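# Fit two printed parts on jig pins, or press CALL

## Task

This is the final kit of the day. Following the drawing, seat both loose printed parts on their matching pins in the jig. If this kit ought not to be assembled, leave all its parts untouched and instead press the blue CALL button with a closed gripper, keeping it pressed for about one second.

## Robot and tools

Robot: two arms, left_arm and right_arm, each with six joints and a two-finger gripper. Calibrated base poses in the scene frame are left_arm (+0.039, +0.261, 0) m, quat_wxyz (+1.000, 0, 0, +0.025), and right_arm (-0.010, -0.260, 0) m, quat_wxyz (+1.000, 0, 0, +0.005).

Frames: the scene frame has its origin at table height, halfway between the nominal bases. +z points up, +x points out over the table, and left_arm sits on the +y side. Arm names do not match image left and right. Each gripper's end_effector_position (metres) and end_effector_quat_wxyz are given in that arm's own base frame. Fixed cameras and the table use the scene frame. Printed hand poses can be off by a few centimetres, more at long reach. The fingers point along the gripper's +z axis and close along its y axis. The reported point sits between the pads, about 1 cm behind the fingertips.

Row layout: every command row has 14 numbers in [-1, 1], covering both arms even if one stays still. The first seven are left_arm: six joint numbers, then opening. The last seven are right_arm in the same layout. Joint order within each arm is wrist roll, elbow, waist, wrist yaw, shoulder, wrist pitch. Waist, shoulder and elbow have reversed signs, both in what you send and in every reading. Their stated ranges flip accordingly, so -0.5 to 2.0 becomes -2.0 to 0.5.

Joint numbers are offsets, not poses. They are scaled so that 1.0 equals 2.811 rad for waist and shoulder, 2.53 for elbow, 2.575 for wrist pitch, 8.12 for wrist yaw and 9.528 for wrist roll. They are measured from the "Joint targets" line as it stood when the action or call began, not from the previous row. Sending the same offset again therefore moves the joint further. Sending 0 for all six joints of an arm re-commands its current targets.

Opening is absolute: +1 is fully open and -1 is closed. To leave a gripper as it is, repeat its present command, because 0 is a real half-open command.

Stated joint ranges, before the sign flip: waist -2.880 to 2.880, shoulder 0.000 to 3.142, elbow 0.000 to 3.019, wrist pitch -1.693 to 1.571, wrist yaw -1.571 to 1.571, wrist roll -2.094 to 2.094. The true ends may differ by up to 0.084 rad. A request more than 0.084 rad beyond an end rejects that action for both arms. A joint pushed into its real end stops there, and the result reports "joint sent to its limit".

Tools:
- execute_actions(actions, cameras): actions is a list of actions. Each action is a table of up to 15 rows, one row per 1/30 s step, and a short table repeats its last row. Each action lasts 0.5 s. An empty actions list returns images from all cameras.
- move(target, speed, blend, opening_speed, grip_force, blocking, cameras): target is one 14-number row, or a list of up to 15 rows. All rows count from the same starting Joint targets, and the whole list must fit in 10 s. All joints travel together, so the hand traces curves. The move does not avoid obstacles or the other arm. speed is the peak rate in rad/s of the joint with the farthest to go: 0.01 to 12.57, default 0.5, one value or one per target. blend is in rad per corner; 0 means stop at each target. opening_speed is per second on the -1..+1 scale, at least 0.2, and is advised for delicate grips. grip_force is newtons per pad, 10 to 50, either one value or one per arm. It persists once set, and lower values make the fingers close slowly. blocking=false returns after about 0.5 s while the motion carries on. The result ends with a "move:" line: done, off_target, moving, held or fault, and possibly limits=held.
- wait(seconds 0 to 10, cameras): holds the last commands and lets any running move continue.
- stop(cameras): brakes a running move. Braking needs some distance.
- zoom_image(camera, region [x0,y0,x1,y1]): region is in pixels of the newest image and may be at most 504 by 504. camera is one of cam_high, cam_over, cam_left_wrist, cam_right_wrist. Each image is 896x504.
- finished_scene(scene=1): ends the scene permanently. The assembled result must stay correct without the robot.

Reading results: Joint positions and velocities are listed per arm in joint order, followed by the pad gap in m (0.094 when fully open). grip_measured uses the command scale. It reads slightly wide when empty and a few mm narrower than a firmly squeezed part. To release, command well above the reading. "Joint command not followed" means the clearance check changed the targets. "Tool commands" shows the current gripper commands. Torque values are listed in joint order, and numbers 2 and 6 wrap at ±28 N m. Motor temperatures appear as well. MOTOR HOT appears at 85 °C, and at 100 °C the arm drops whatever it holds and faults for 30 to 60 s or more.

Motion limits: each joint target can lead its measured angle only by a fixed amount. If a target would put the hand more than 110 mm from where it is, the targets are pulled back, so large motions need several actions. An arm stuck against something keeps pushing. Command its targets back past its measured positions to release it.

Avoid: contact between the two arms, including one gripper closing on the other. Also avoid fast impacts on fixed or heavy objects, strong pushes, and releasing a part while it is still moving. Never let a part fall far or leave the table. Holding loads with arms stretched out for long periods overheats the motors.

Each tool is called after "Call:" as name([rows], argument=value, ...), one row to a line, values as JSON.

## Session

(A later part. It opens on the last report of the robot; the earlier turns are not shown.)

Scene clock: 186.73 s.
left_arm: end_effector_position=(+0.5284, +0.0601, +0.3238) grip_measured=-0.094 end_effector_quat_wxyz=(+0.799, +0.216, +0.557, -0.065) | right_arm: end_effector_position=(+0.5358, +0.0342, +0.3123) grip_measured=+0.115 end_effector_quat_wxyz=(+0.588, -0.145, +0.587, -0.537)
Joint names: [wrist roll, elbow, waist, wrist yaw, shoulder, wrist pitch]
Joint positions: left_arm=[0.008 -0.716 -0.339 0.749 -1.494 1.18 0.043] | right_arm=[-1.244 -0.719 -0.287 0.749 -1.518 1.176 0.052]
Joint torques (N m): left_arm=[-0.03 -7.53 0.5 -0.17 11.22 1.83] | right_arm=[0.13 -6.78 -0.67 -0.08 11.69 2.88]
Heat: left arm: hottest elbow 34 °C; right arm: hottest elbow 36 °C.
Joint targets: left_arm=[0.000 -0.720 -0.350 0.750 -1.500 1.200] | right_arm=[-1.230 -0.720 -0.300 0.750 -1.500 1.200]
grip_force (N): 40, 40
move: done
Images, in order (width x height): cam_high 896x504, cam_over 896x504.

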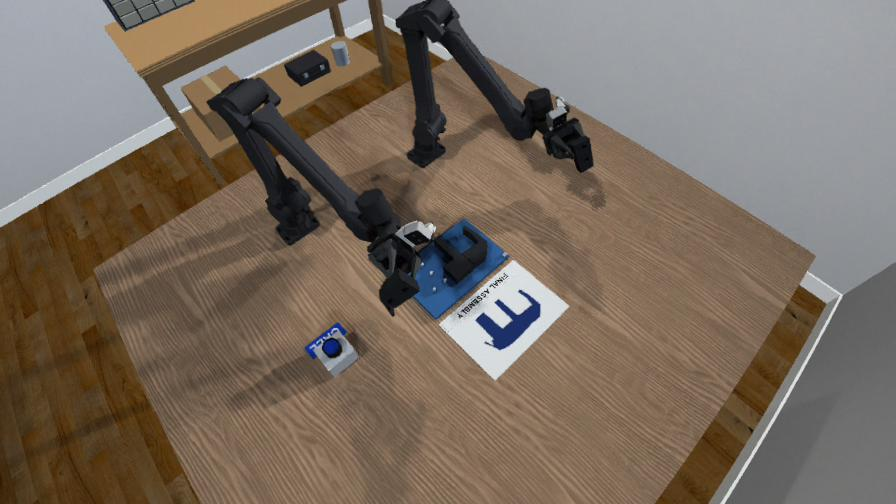

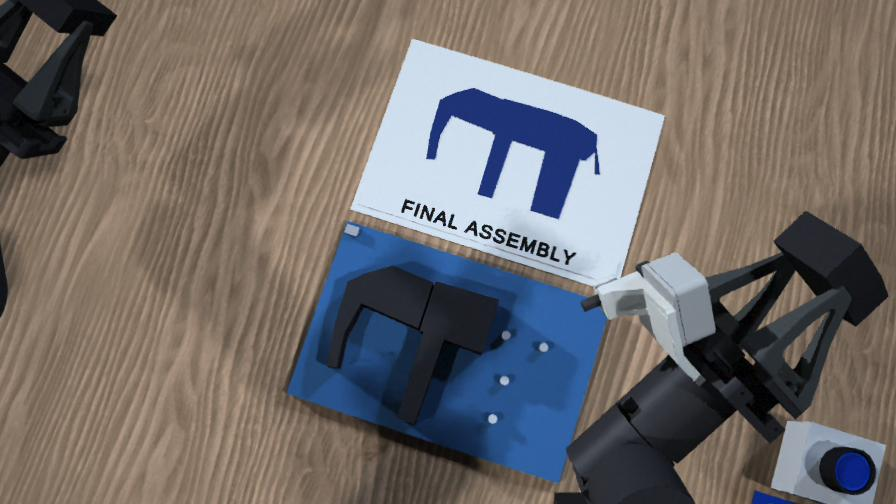

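Call:
zoom_image(camera="cam_high", region=[374, 264, 424, 320])

Call:
zoom_image(camera="cam_high", region=[540, 100, 610, 180])

Scaled by 9.000 from the camera's 896x504 image, which has a finer 1280x720 frame.

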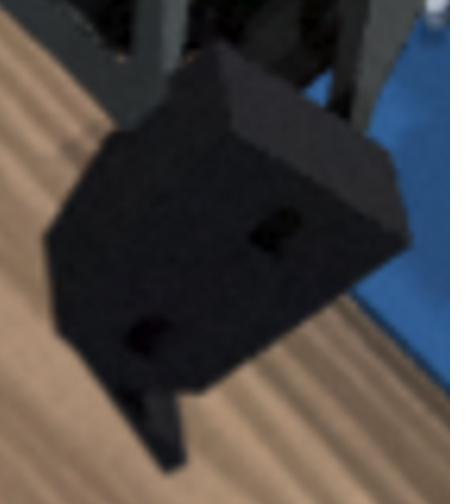

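Scaled by 6.300 from the camera's 896x504 image, which has a finer 1280x720 frame.

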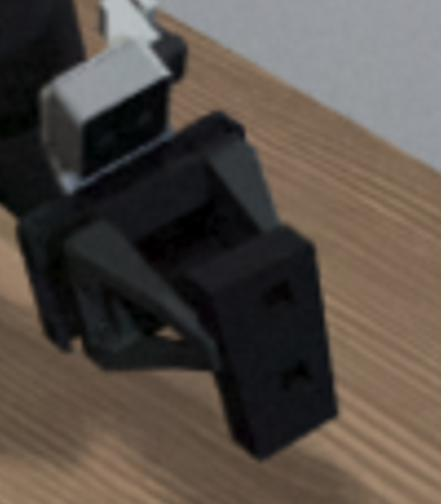

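Call:
move(target=[0,0,0,0,0,0,-0.3, 0.0093,-0.2885,-0.0440,-0.0926,-0.0978,-0.9375,-0.1], speed=0.8, cameras=["cam_right_wrist","cam_over","cam_high"])

Scene clock: 194.73 s.
left_arm: end_effector_position=(+0.5284, +0.0601, +0.3238) grip_measured=-0.094 end_effector_quat_wxyz=(+0.799, +0.216, +0.557, -0.065) | right_arm: end_effector_position=(+0.4753, +0.2069, +0.1091) grip_measured=+0.115 end_effector_quat_wxyz=(-0.005, +0.706, -0.708, +0.002)
Joint names: [wrist roll, elbow, waist, wrist yaw, shoulder, wrist pitch]
Joint positions: left_arm=[0.008 -0.716 -0.339 0.749 -1.494 1.18 0.043] | right_arm=[-1.156 -1.397 -0.411 0 -1.754 -1.203 0.052]
Joint torques (N m): left_arm=[-0.03 -7.51 0.44 -0.17 10.87 1.94] | right_arm=[0.06 -11.25 -0.91 -0.09 13.63 0.34]
Heat: left arm: hottest elbow 33 °C; right arm: hottest elbow 37 °C.
Joint targets: left_arm=[0.000 -0.720 -0.350 0.750 -1.500 1.200] | right_arm=[-1.141 -1.450 -0.424 -0.002 -1.774 -1.215]
grip_force (N): 40, 40
move: off_target (right_arm); right_arm: the elbow is farthest, 0.053 rad from its target
Images, in order (width x height): cam_high 896x504, cam_over 896x504, cam_right_wrist 896x504.

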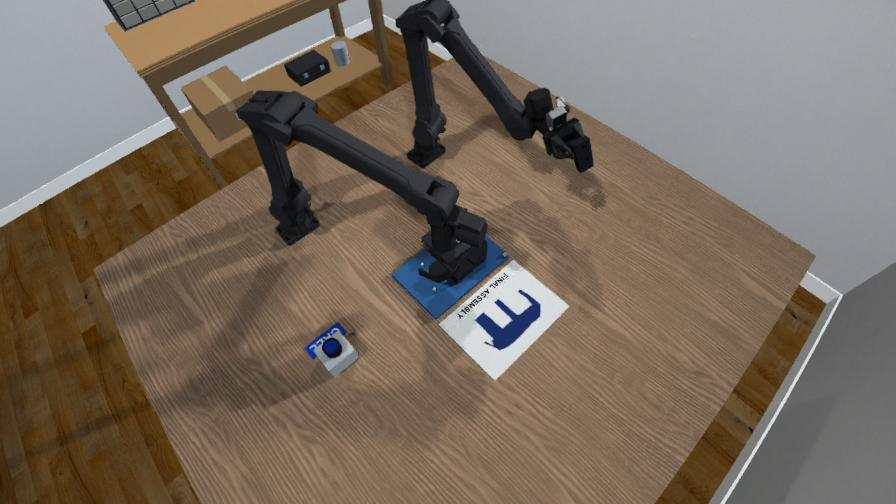

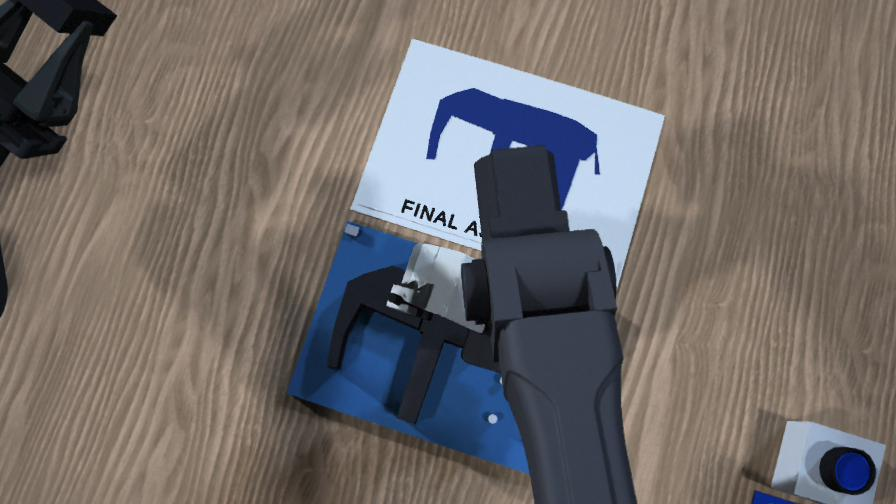

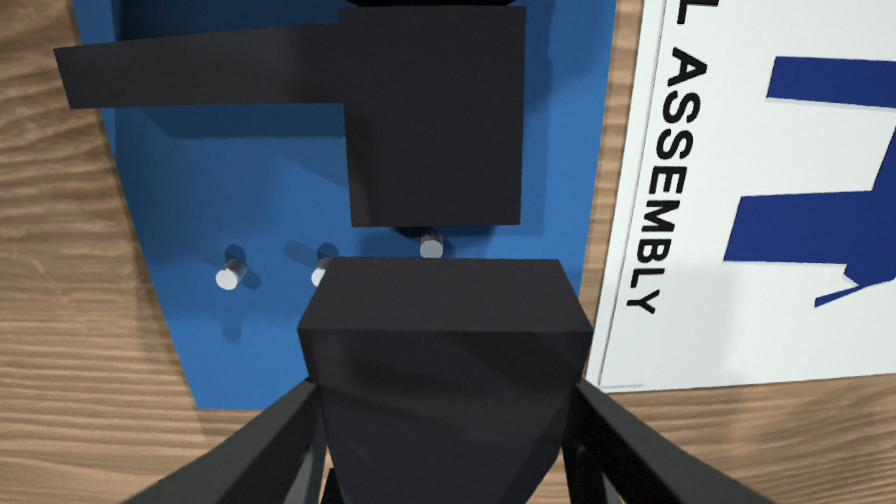

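Call:
zoom_image(camera="cam_right_wrist", region=[280, 180, 620, 370])

Call:
zoom_image(camera="cam_right_wrist", region=[40, 0, 544, 300])

Call:
zoom_image(camera="cam_over", region=[380, 230, 620, 440])

Scaled by 1.482 from the camera's 896x504 image, which has a finer 1280x720 frame.

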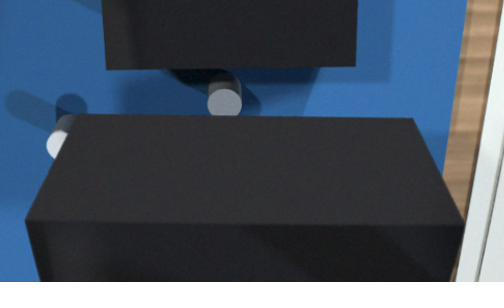

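Scaled by 1.000.

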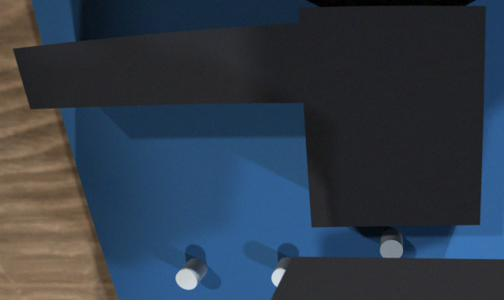

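Scaled by 2.100 from the camera's 896x504 image, which has a finer 1280x720 frame.

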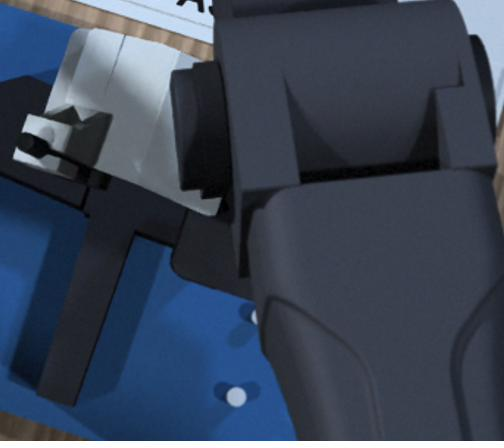

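Call:
move(target=[0,0,0,0,0,0,-0.3, -0.0041,0.0439,0.0107,0,-0.0149,0.0445,-0.1], speed=0.15, cameras=["cam_right_wrist"])

Call:
zoom_image(camera="cam_right_wrist", region=[260, 200, 640, 400])

Scene clock: 201.17 s.
left_arm: end_effector_position=(+0.5284, +0.0601, +0.3238) grip_measured=-0.094 end_effector_quat_wxyz=(+0.799, +0.216, +0.557, -0.065) | right_arm: end_effector_position=(+0.4731, +0.2054, +0.0697) grip_measured=+0.115 end_effector_quat_wxyz=(-0.001, +0.709, -0.705, -0.003)
Joint names: [wrist roll, elbow, waist, wrist yaw, shoulder, wrist pitch]
Joint positions: left_arm=[0.008 -0.716 -0.339 0.749 -1.494 1.18 0.043] | right_arm=[-1.167 -1.343 -0.409 -0.005 -1.795 -1.119 0.052]
Joint torques (N m): left_arm=[-0.03 -7.51 0.26 -0.17 11.11 1.84] | right_arm=[-0.23 -6.89 1.44 0.11 14.04 1.44]
Heat: left arm: hottest elbow 33 °C; right arm: hottest elbow 38 °C.
Joint targets: left_arm=[0.000 -0.720 -0.350 0.750 -1.500 1.200] | right_arm=[-1.180 -1.339 -0.394 -0.002 -1.816 -1.100]
grip_force (N): 40, 40
move: done
Images, in order (width x height): cam_right_wrist 896x504.

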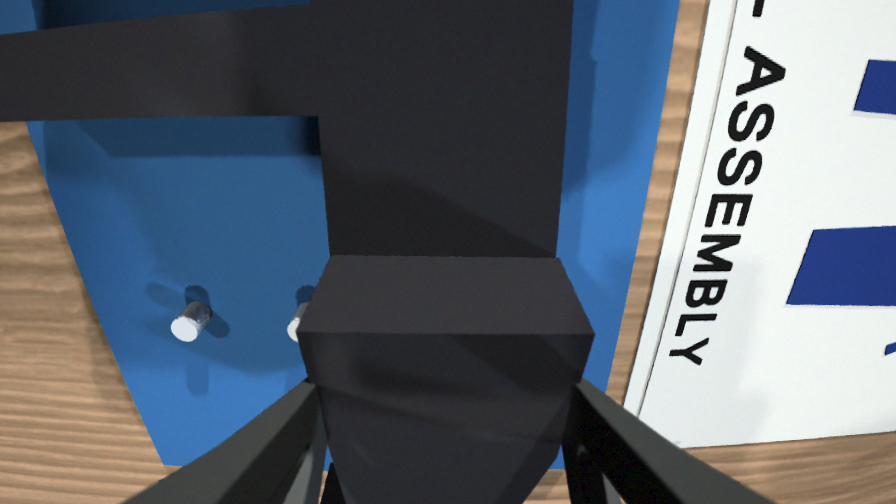

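Scaled by 1.326 from the camera's 896x504 image, which has a finer 1280x720 frame.

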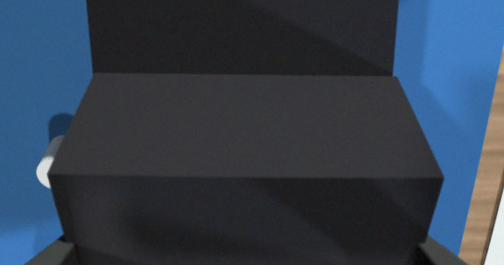

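Call:
move(target=[0,0,0,0,0,0,-0.3, -0.0017,0,0.0060,0.00074,0.0222,-0.0202,-0.1], speed=0.15, cameras=["cam_right_wrist"])

Call:
zoom_image(camera="cam_right_wrist", region=[270, 190, 630, 370])

Scene clock: 209.97 s.
left_arm: end_effector_position=(+0.5284, +0.0601, +0.3238) grip_measured=-0.094 end_effector_quat_wxyz=(+0.799, +0.216, +0.557, -0.065) | right_arm: end_effector_position=(+0.4715, +0.1918, +0.0781) grip_measured=+0.115 end_effector_quat_wxyz=(+0.003, +0.707, -0.707, +0.000)
Joint names: [wrist roll, elbow, waist, wrist yaw, shoulder, wrist pitch]
Joint positions: left_arm=[0.008 -0.716 -0.339 0.749 -1.494 1.18 0.043] | right_arm=[-1.182 -1.336 -0.388 0.002 -1.773 -1.14 0.052]
Joint torques (N m): left_arm=[-0.03 -7.49 0.67 -0.17 11.11 1.85] | right_arm=[-0.29 -7.41 1.2 0.06 17.32 0.2]
Heat: left arm: hottest elbow 33 °C; right arm: hottest elbow 38 °C.
Joint targets: left_arm=[0.000 -0.720 -0.350 0.750 -1.500 1.200] | right_arm=[-1.197 -1.339 -0.377 0.004 -1.754 -1.152]
grip_force (N): 40, 40
move: done
Images, in order (width x height): cam_right_wrist 896x504.

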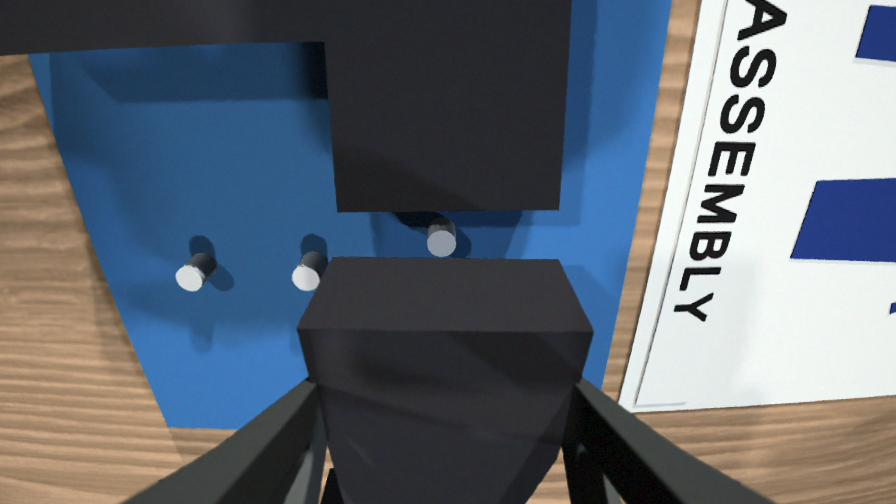

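Scaled by 1.400 from the camera's 896x504 image, which has a finer 1280x720 frame.

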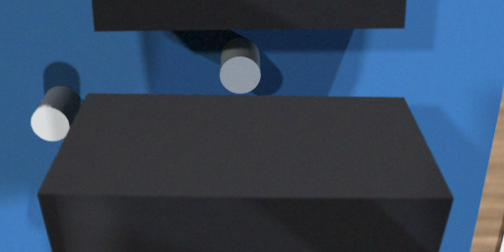

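Call:
zoom_image(camera="cam_right_wrist", region=[290, 195, 370, 275])

Call:
zoom_image(camera="cam_right_wrist", region=[530, 195, 610, 275])

Call:
zoom_image(camera="cam_right_wrist", region=[280, 300, 340, 360])

Call:
zoom_image(camera="cam_right_wrist", region=[550, 300, 610, 360])

Scaled by 6.300 from the camera's 896x504 image, which has a finer 1280x720 frame.

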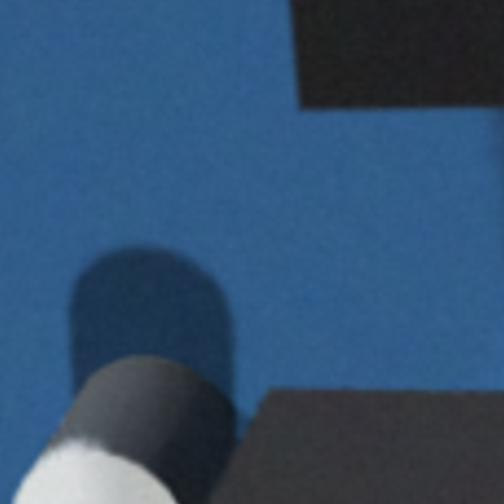

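Scaled by 6.300 from the camera's 896x504 image, which has a finer 1280x720 frame.

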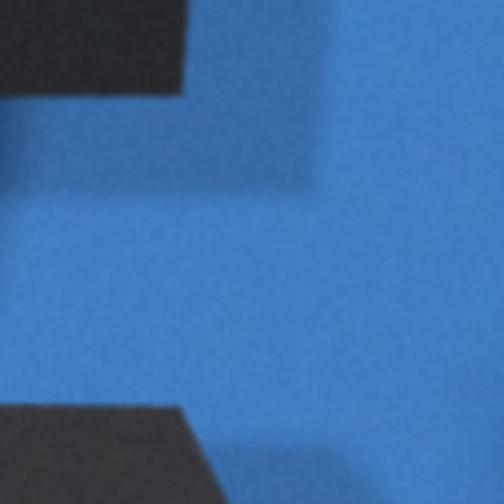

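Scaled by 8.400 from the camera's 896x504 image, which has a finer 1280x720 frame.

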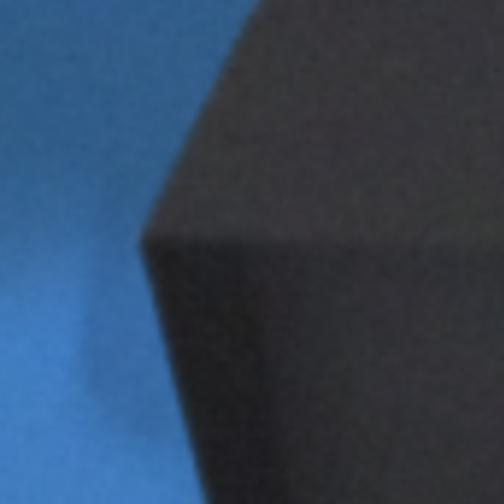

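Scaled by 8.400 from the camera's 896x504 image, which has a finer 1280x720 frame.

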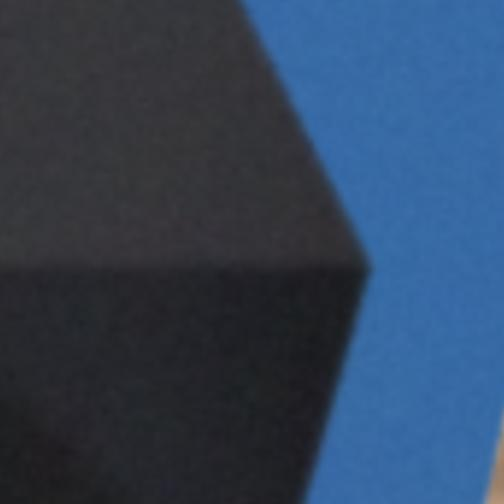

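Call:
zoom_image(camera="cam_right_wrist", region=[410, 200, 470, 260])

Call:
zoom_image(camera="cam_right_wrist", region=[280, 230, 340, 290])

Call:
zoom_image(camera="cam_right_wrist", region=[160, 230, 230, 300])

Call:
zoom_image(camera="cam_right_wrist", region=[0, 0, 360, 220])

Scaled by 8.400 from the camera's 896x504 image, which has a finer 1280x720 frame.

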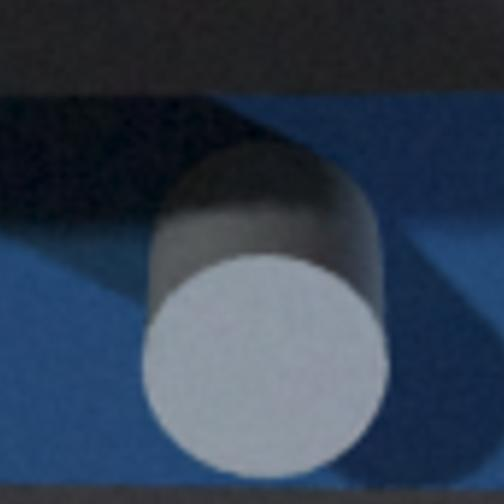

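Scaled by 8.400 from the camera's 896x504 image, which has a finer 1280x720 frame.

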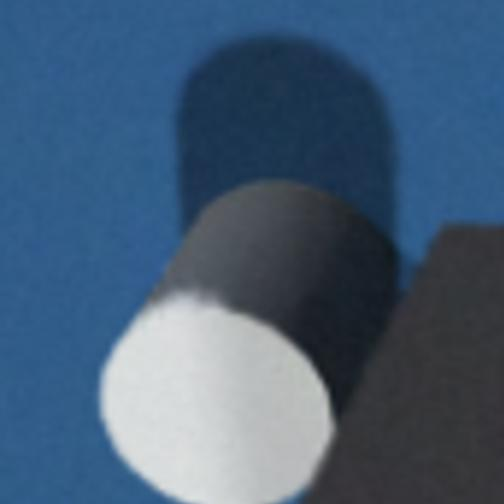

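Scaled by 7.200 from the camera's 896x504 image, which has a finer 1280x720 frame.

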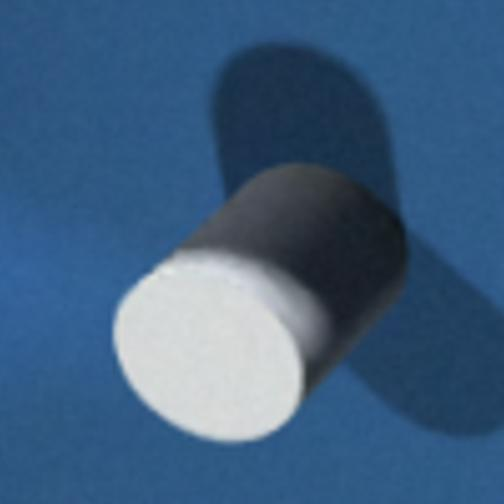

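Scaled by 1.400 from the camera's 896x504 image, which has a finer 1280x720 frame.

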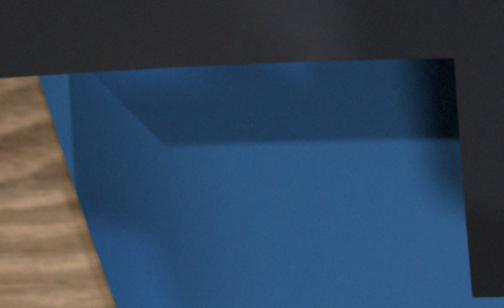

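Call:
execute_actions(actions=[], cameras=["cam_over", "cam_right_wrist"])

Call:
zoom_image(camera="cam_over", region=[405, 270, 465, 350])

Call:
zoom_image(camera="cam_over", region=[340, 250, 460, 430])

Scene clock: 218.47 s.
left_arm: end_effector_position=(+0.5284, +0.0601, +0.3238) grip_measured=-0.094 end_effector_quat_wxyz=(+0.799, +0.216, +0.557, -0.065) | right_arm: end_effector_position=(+0.4715, +0.1918, +0.0781) grip_measured=+0.115 end_effector_quat_wxyz=(+0.003, +0.707, -0.707, +0.000)
Joint names: [wrist roll, elbow, waist, wrist yaw, shoulder, wrist pitch]
Joint positions: left_arm=[0.008 -0.716 -0.339 0.749 -1.494 1.18 0.043] | right_arm=[-1.182 -1.336 -0.388 0.002 -1.773 -1.14 0.052]
Joint velocities: within noise
Joint torques (N m): left_arm=[-0.02 -7.42 1.08 -0.16 10.87 1.8] | right_arm=[-0.24 -7.42 1.14 0.06 17.26 0.2]
Motor temperatures (°C): left_arm=[26 33 24 25 27 23 26] | right_arm=[24 38 23 22 32 24 27]
Heat: left arm: hottest elbow 33 °C; right arm: hottest elbow 38 °C.
Joint targets: left_arm=[0.000 -0.720 -0.350 0.750 -1.500 1.200] | right_arm=[-1.197 -1.339 -0.377 0.004 -1.754 -1.152]
Tool commands: left_gripper/opening=-0.3 right_gripper/opening=-0.1
grip_force (N): 40, 40
Images, in order (width x height): cam_over 896x504, cam_right_wrist 896x504.

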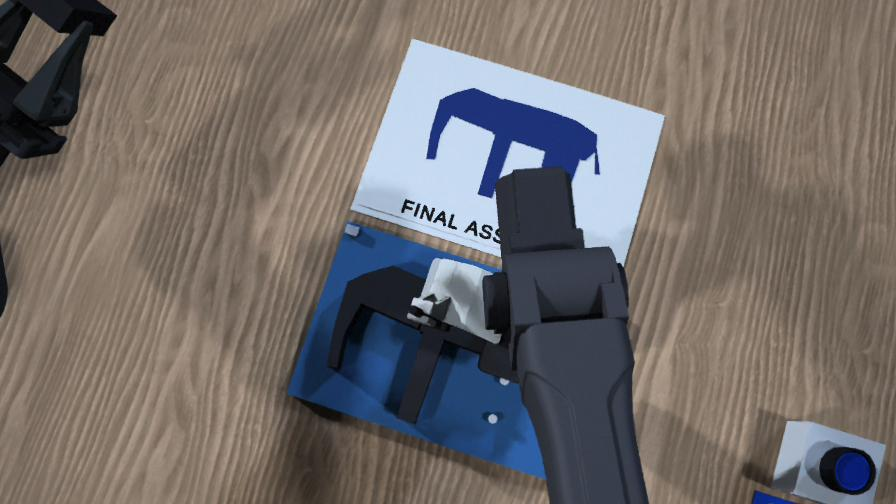

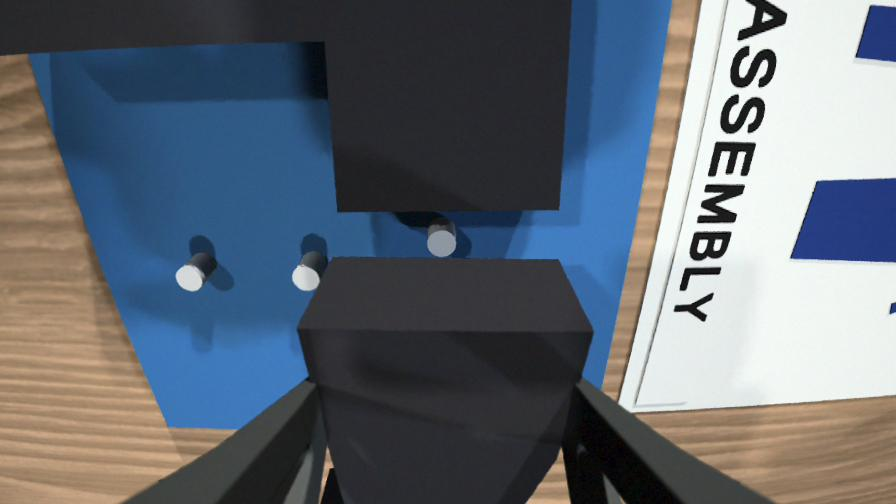

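Scaled by 6.300 from the camera's 896x504 image, which has a finer 1280x720 frame.

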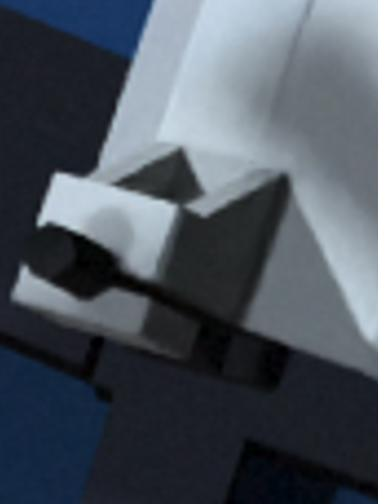

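Scaled by 2.800 from the camera's 896x504 image, which has a finer 1280x720 frame.

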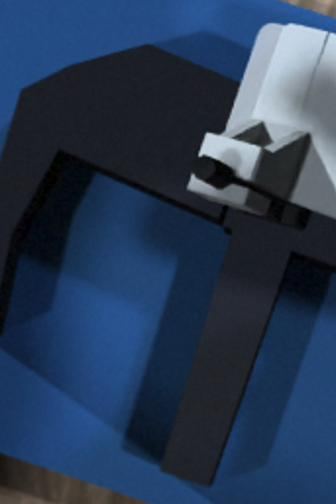

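Call:
move([
  [0,0,0,0,0,0,-0.3, 0,-0.0953,0,0,0.0292,-0.1111,-0.1],
  [0,0,0,0,0,0,-0.3, 0,-0.0656,-0.0601,0,0.1170,0.995,-0.1],
], speed=[0.3, 0.9], cameras=["cam_over"])

Scene clock: 232.27 s.
left_arm: end_effector_position=(+0.5284, +0.0601, +0.3238) grip_measured=-0.094 end_effector_quat_wxyz=(+0.799, +0.216, +0.557, -0.065) | right_arm: end_effector_position=(+0.3838, +0.2250, +0.7878) grip_measured=+0.115 end_effector_quat_wxyz=(+0.946, -0.038, +0.035, -0.319)
Joint names: [wrist roll, elbow, waist, wrist yaw, shoulder, wrist pitch]
Joint positions: left_arm=[0.008 -0.716 -0.339 0.749 -1.494 1.18 0.043] | right_arm=[-1.183 -1.503 -0.532 0.003 -1.434 1.398 0.052]
Joint torques (N m): left_arm=[-0.02 -7.46 0.26 -0.18 11.05 1.83] | right_arm=[-0.24 -7.68 -0.85 0.15 10.75 0.77]
Heat: left arm: hottest elbow 33 °C; right arm: hottest elbow 38 °C.
Joint targets: left_arm=[0.000 -0.720 -0.350 0.750 -1.500 1.200] | right_arm=[-1.196 -1.504 -0.546 0.004 -1.425 1.410]
grip_force (N): 40, 40
move: done
Images, in order (width x height): cam_over 896x504.

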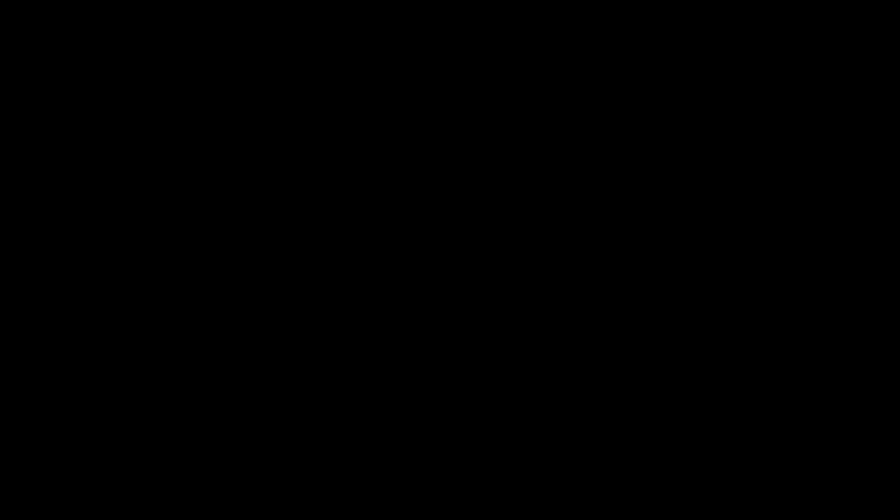

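Call:
move(target=[0,0,0,0,0,0,-0.3, 0,0.1676,0.0103,0,-0.0018,0.0369,-0.1], speed=0.6, cameras=["cam_over", "cam_high"])

Scene clock: 236.77 s.
left_arm: end_effector_position=(+0.5284, +0.0601, +0.3238) grip_measured=-0.094 end_effector_quat_wxyz=(+0.799, +0.216, +0.557, -0.065) | right_arm: end_effector_position=(+0.4310, +0.2526, +0.6074) grip_measured=+0.115 end_effector_quat_wxyz=(+0.925, -0.163, +0.143, -0.312)
Joint names: [wrist roll, elbow, waist, wrist yaw, shoulder, wrist pitch]
Joint positions: left_arm=[0.008 -0.716 -0.339 0.749 -1.494 1.18 0.043] | right_arm=[-1.183 -1.076 -0.532 0.003 -1.43 1.488 0.052]
Joint torques (N m): left_arm=[-0.05 -7.5 0.97 -0.17 10.99 1.92] | right_arm=[-0.19 -8.01 1.44 0.15 10.05 1.51]
Heat: left arm: hottest elbow 33 °C; right arm: hottest elbow 37 °C.
Joint targets: left_arm=[0.000 -0.720 -0.350 0.750 -1.500 1.200] | right_arm=[-1.196 -1.081 -0.517 0.004 -1.430 1.505]
grip_force (N): 40, 40
move: done
Images, in order (width x height): cam_high 896x504, cam_over 896x504.

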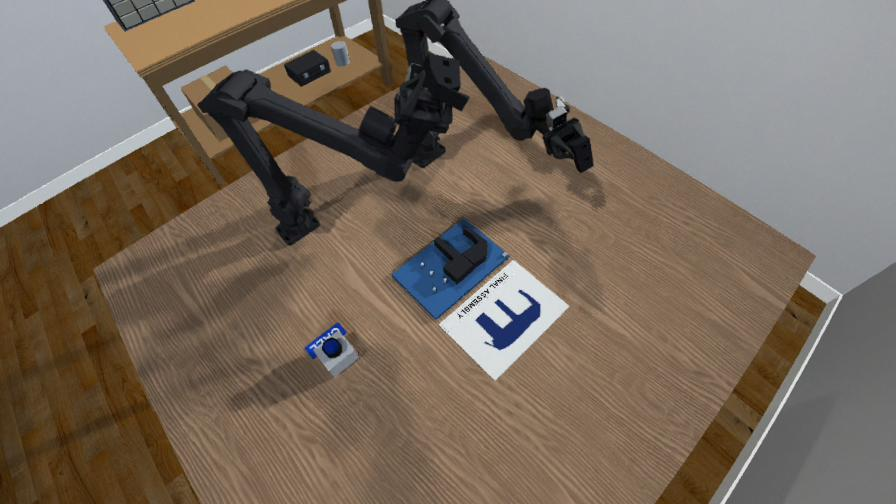

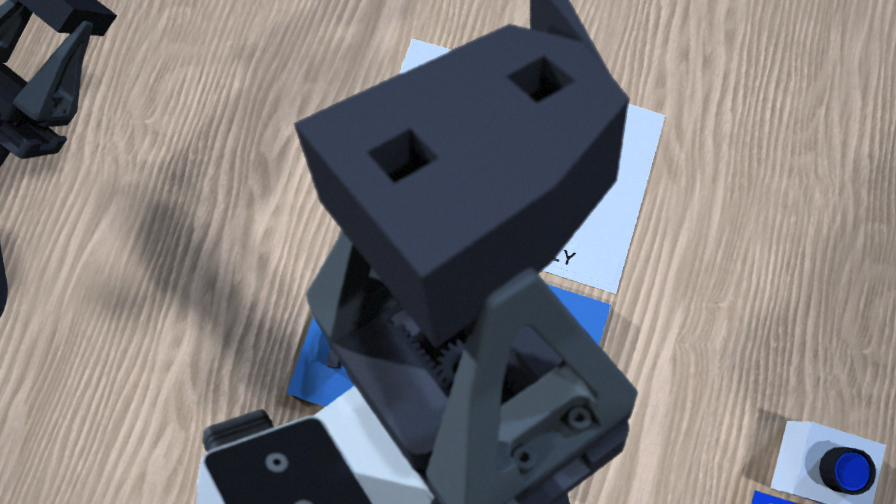

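Call:
zoom_image(camera="cam_over", region=[280, 0, 640, 300])

Call:
zoom_image(camera="cam_over", region=[350, 110, 460, 200])

Call:
zoom_image(camera="cam_over", region=[490, 30, 600, 130])

Call:
zoom_image(camera="cam_over", region=[280, 90, 360, 170])

Call:
zoom_image(camera="cam_over", region=[390, 230, 470, 310])

Call:
zoom_image(camera="cam_over", region=[480, 0, 640, 120])

Call:
zoom_image(camera="cam_over", region=[510, 150, 640, 230])

Scaled by 1.400 from the camera's 896x504 image, which has a finer 1280x720 frame.

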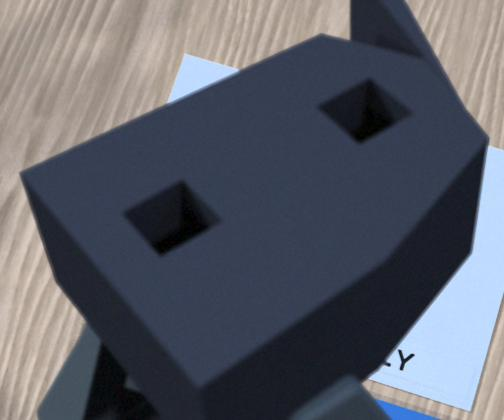

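Scaled by 4.582 from the camera's 896x504 image, which has a finer 1280x720 frame.

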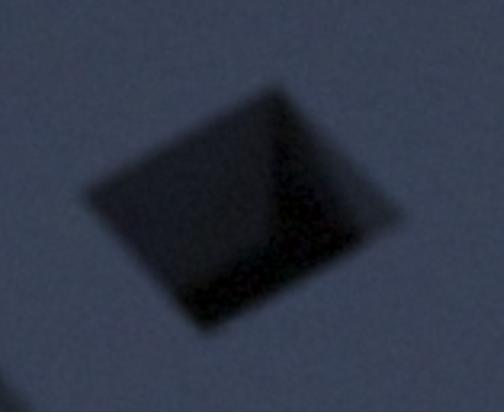

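Scaled by 4.582 from the camera's 896x504 image, which has a finer 1280x720 frame.

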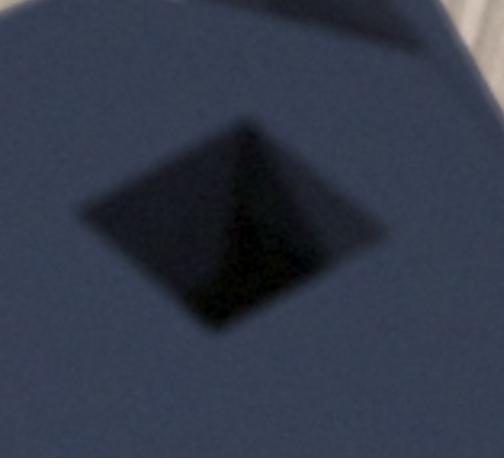

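Scaled by 6.300 from the camera's 896x504 image, which has a finer 1280x720 frame.

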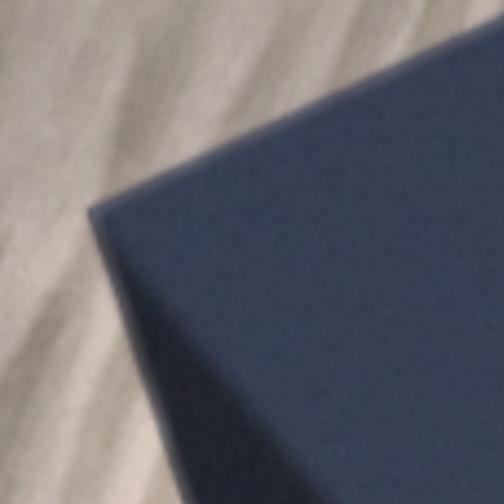

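Scaled by 6.300 from the camera's 896x504 image, which has a finer 1280x720 frame.

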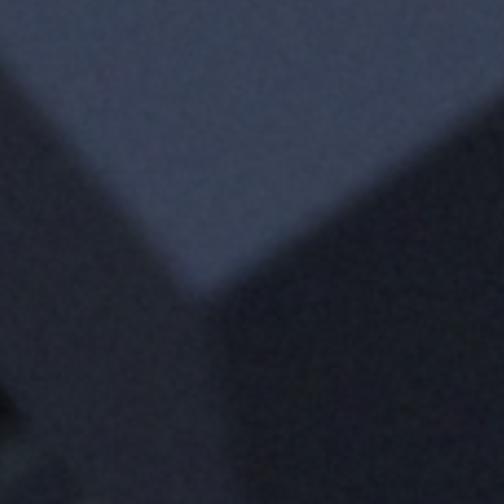

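Scaled by 3.150 from the camera's 896x504 image, which has a finer 1280x720 frame.

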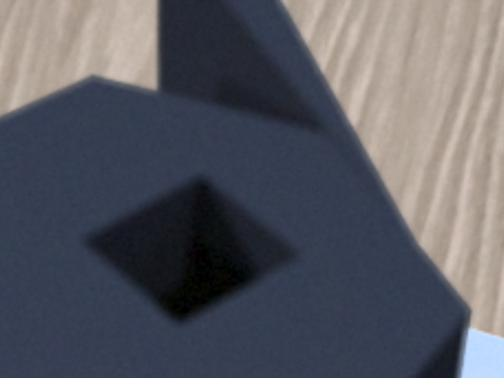

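Scaled by 3.877 from the camera's 896x504 image, which has a finer 1280x720 frame.

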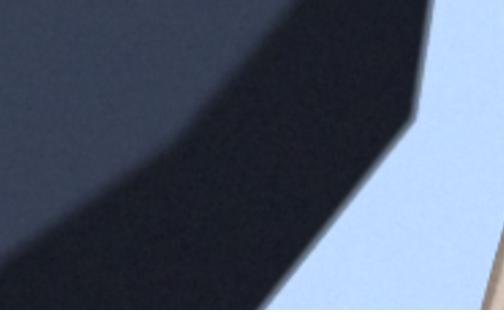

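Call:
move(target=[0,0,0,0,0,0,-0.3, 0,-0.2012,0.0438,0,-0.0889,-0.99,-0.1], speed=0.9)

Scene clock: 266.73 s.
left_arm: end_effector_position=(+0.5284, +0.0601, +0.3238) grip_measured=-0.094 end_effector_quat_wxyz=(+0.799, +0.216, +0.557, -0.065) | right_arm: end_effector_position=(+0.5520, +0.2367, +0.2234) grip_measured=+0.115 end_effector_quat_wxyz=(-0.186, +0.699, -0.686, +0.078)
Joint names: [wrist roll, elbow, waist, wrist yaw, shoulder, wrist pitch]
Joint positions: left_arm=[0.008 -0.716 -0.339 0.749 -1.494 1.18 0.043] | right_arm=[-1.183 -1.53 -0.407 0.003 -1.662 -1.033 0.052]
Joint torques (N m): left_arm=[-0.02 -7.46 0.73 -0.17 11.11 1.91] | right_arm=[-0.21 -12.75 1.14 0.03 13.98 1.1]
Heat: left arm: hottest elbow 33 °C; right arm: hottest elbow 37 °C.
Joint targets: left_arm=[0.000 -0.720 -0.350 0.750 -1.500 1.200] | right_arm=[-1.197 -1.589 -0.394 0.004 -1.680 -1.044]
grip_force (N): 40, 40
move: off_target (right_arm); right_arm: the elbow is farthest, 0.060 rad from its target

Call:
move([
  [0,0,0,0,0,0,-0.3, -0.0011,0.0834,0.0043,0,-0.0334,-0.0625,-0.1],
  [0,0,0,0,0,0,-0.3, -0.0011,0.1008,0.0043,0,-0.0455,-0.0233,-0.1],
], speed=[0.3, 0.12], cameras=["cam_right_wrist"])

Call:
zoom_image(camera="cam_right_wrist", region=[270, 190, 630, 370])

Scene clock: 270.43 s.
left_arm: end_effector_position=(+0.5284, +0.0601, +0.3238) grip_measured=-0.094 end_effector_quat_wxyz=(+0.799, +0.216, +0.557, -0.065) | right_arm: end_effector_position=(+0.4733, +0.1967, +0.0686) grip_measured=+0.115 end_effector_quat_wxyz=(+0.002, +0.713, -0.701, +0.001)
Joint names: [wrist roll, elbow, waist, wrist yaw, shoulder, wrist pitch]
Joint positions: left_arm=[0.008 -0.716 -0.339 0.749 -1.494 1.18 0.043] | right_arm=[-1.193 -1.333 -0.396 0.003 -1.791 -1.117 0.052]
Joint torques (N m): left_arm=[0 -7.46 0.97 -0.17 11.11 1.73] | right_arm=[-0.24 -7.28 1.55 0.02 14.15 1.31]
Heat: left arm: hottest elbow 33 °C; right arm: hottest elbow 37 °C.
Joint targets: left_arm=[0.000 -0.720 -0.350 0.750 -1.500 1.200] | right_arm=[-1.207 -1.335 -0.382 0.004 -1.808 -1.104]
grip_force (N): 40, 40
move: done
Images, in order (width x height): cam_right_wrist 896x504.

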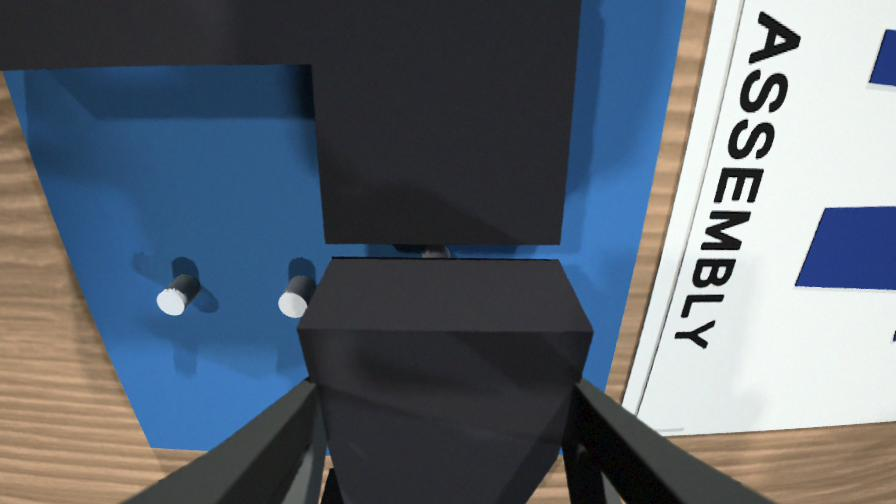

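Scaled by 1.400 from the camera's 896x504 image, which has a finer 1280x720 frame.

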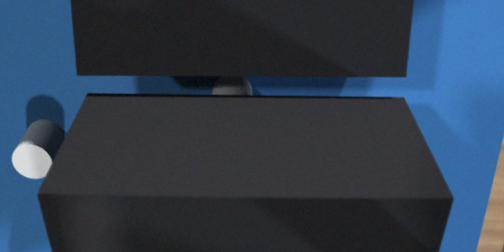

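Call:
zoom_image(camera="cam_right_wrist", region=[290, 215, 370, 275])

Call:
zoom_image(camera="cam_right_wrist", region=[530, 215, 610, 275])

Call:
zoom_image(camera="cam_right_wrist", region=[280, 300, 340, 360])

Call:
zoom_image(camera="cam_right_wrist", region=[550, 300, 610, 360])

Call:
zoom_image(camera="cam_right_wrist", region=[260, 250, 330, 340])

Call:
zoom_image(camera="cam_right_wrist", region=[140, 250, 220, 340])

Call:
zoom_image(camera="cam_right_wrist", region=[400, 230, 480, 270])

Scaled by 6.300 from the camera's 896x504 image, which has a finer 1280x720 frame.

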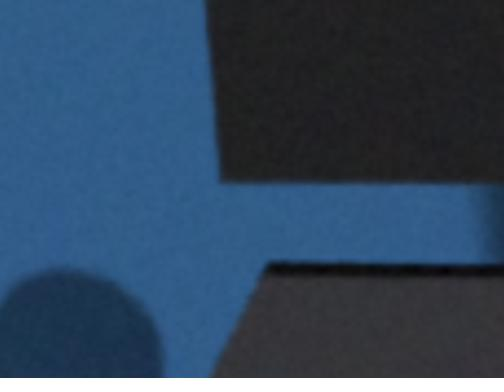

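Scaled by 6.300 from the camera's 896x504 image, which has a finer 1280x720 frame.

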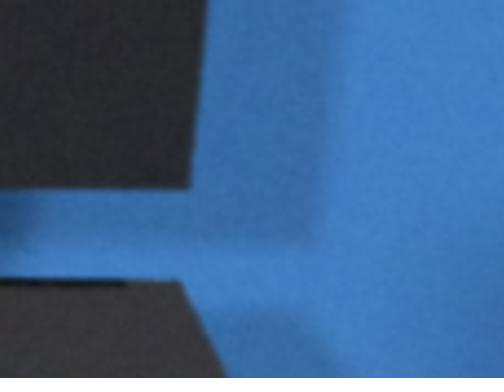

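Scaled by 8.400 from the camera's 896x504 image, which has a finer 1280x720 frame.

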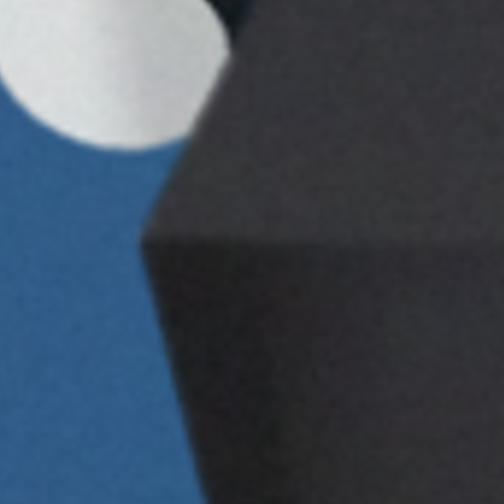

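Scaled by 8.400 from the camera's 896x504 image, which has a finer 1280x720 frame.

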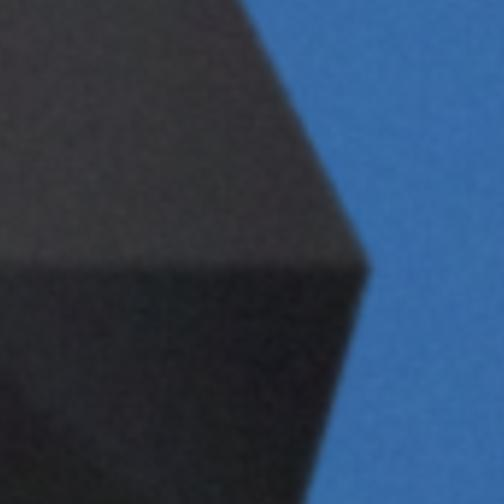

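Scaled by 5.600 from the camera's 896x504 image, which has a finer 1280x720 frame.

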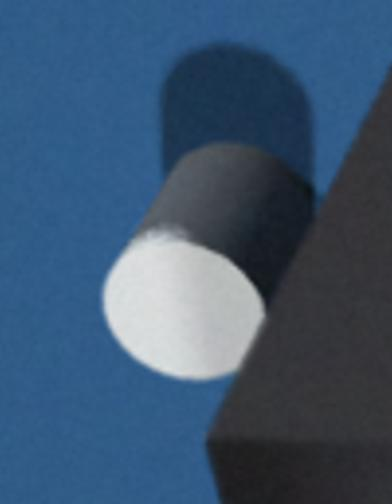

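Scaled by 5.600 from the camera's 896x504 image, which has a finer 1280x720 frame.

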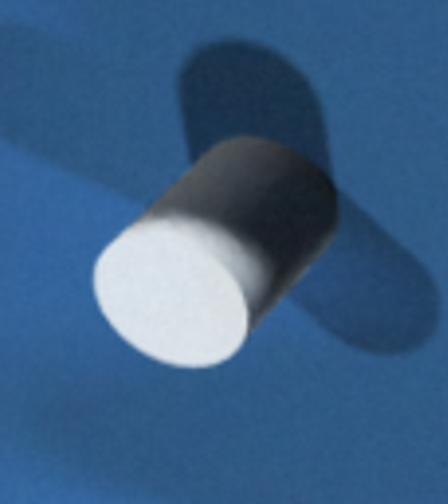

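Scaled by 6.300 from the camera's 896x504 image, which has a finer 1280x720 frame.

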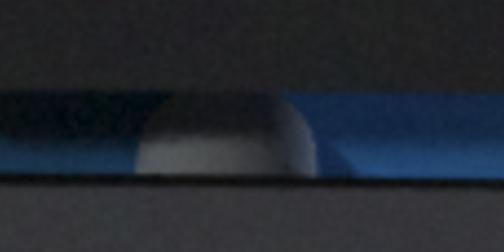

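Call:
move(target=[0,0,0,0,0,0,-0.3, -0.00084,0.0079,0,0,-0.00708,0.0155,-0.1], speed=0.05, cameras=["cam_right_wrist"])

Call:
zoom_image(camera="cam_right_wrist", region=[270, 220, 630, 370])

Scene clock: 276.90 s.
left_arm: end_effector_position=(+0.5284, +0.0601, +0.3238) grip_measured=-0.094 end_effector_quat_wxyz=(+0.799, +0.216, +0.557, -0.065) | right_arm: end_effector_position=(+0.4738, +0.1969, +0.0535) grip_measured=+0.115 end_effector_quat_wxyz=(+0.001, +0.716, -0.698, +0.001)
Joint names: [wrist roll, elbow, waist, wrist yaw, shoulder, wrist pitch]
Joint positions: left_arm=[0.008 -0.716 -0.339 0.749 -1.494 1.18 0.043] | right_arm=[-1.2 -1.314 -0.396 0.003 -1.808 -1.077 0.052]
Joint torques (N m): left_arm=[0 -7.42 0.5 -0.16 10.81 1.77] | right_arm=[-0.24 -7.1 1.38 0.01 14.1 1.29]
Heat: left arm: hottest elbow 33 °C; right arm: hottest elbow 37 °C.
Joint targets: left_arm=[0.000 -0.720 -0.350 0.750 -1.500 1.200] | right_arm=[-1.215 -1.315 -0.382 0.004 -1.828 -1.064]
grip_force (N): 40, 40
move: done
Images, in order (width x height): cam_right_wrist 896x504.

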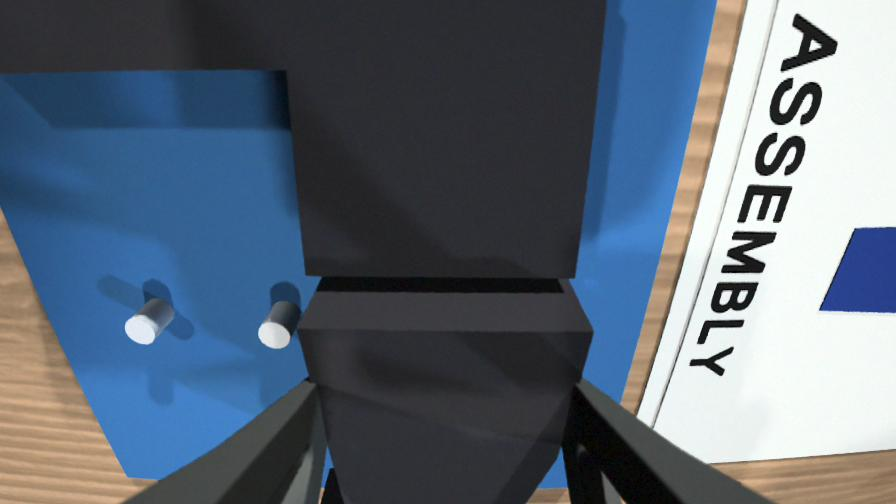

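Scaled by 1.400 from the camera's 896x504 image, which has a finer 1280x720 frame.

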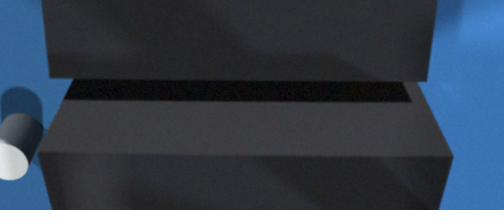

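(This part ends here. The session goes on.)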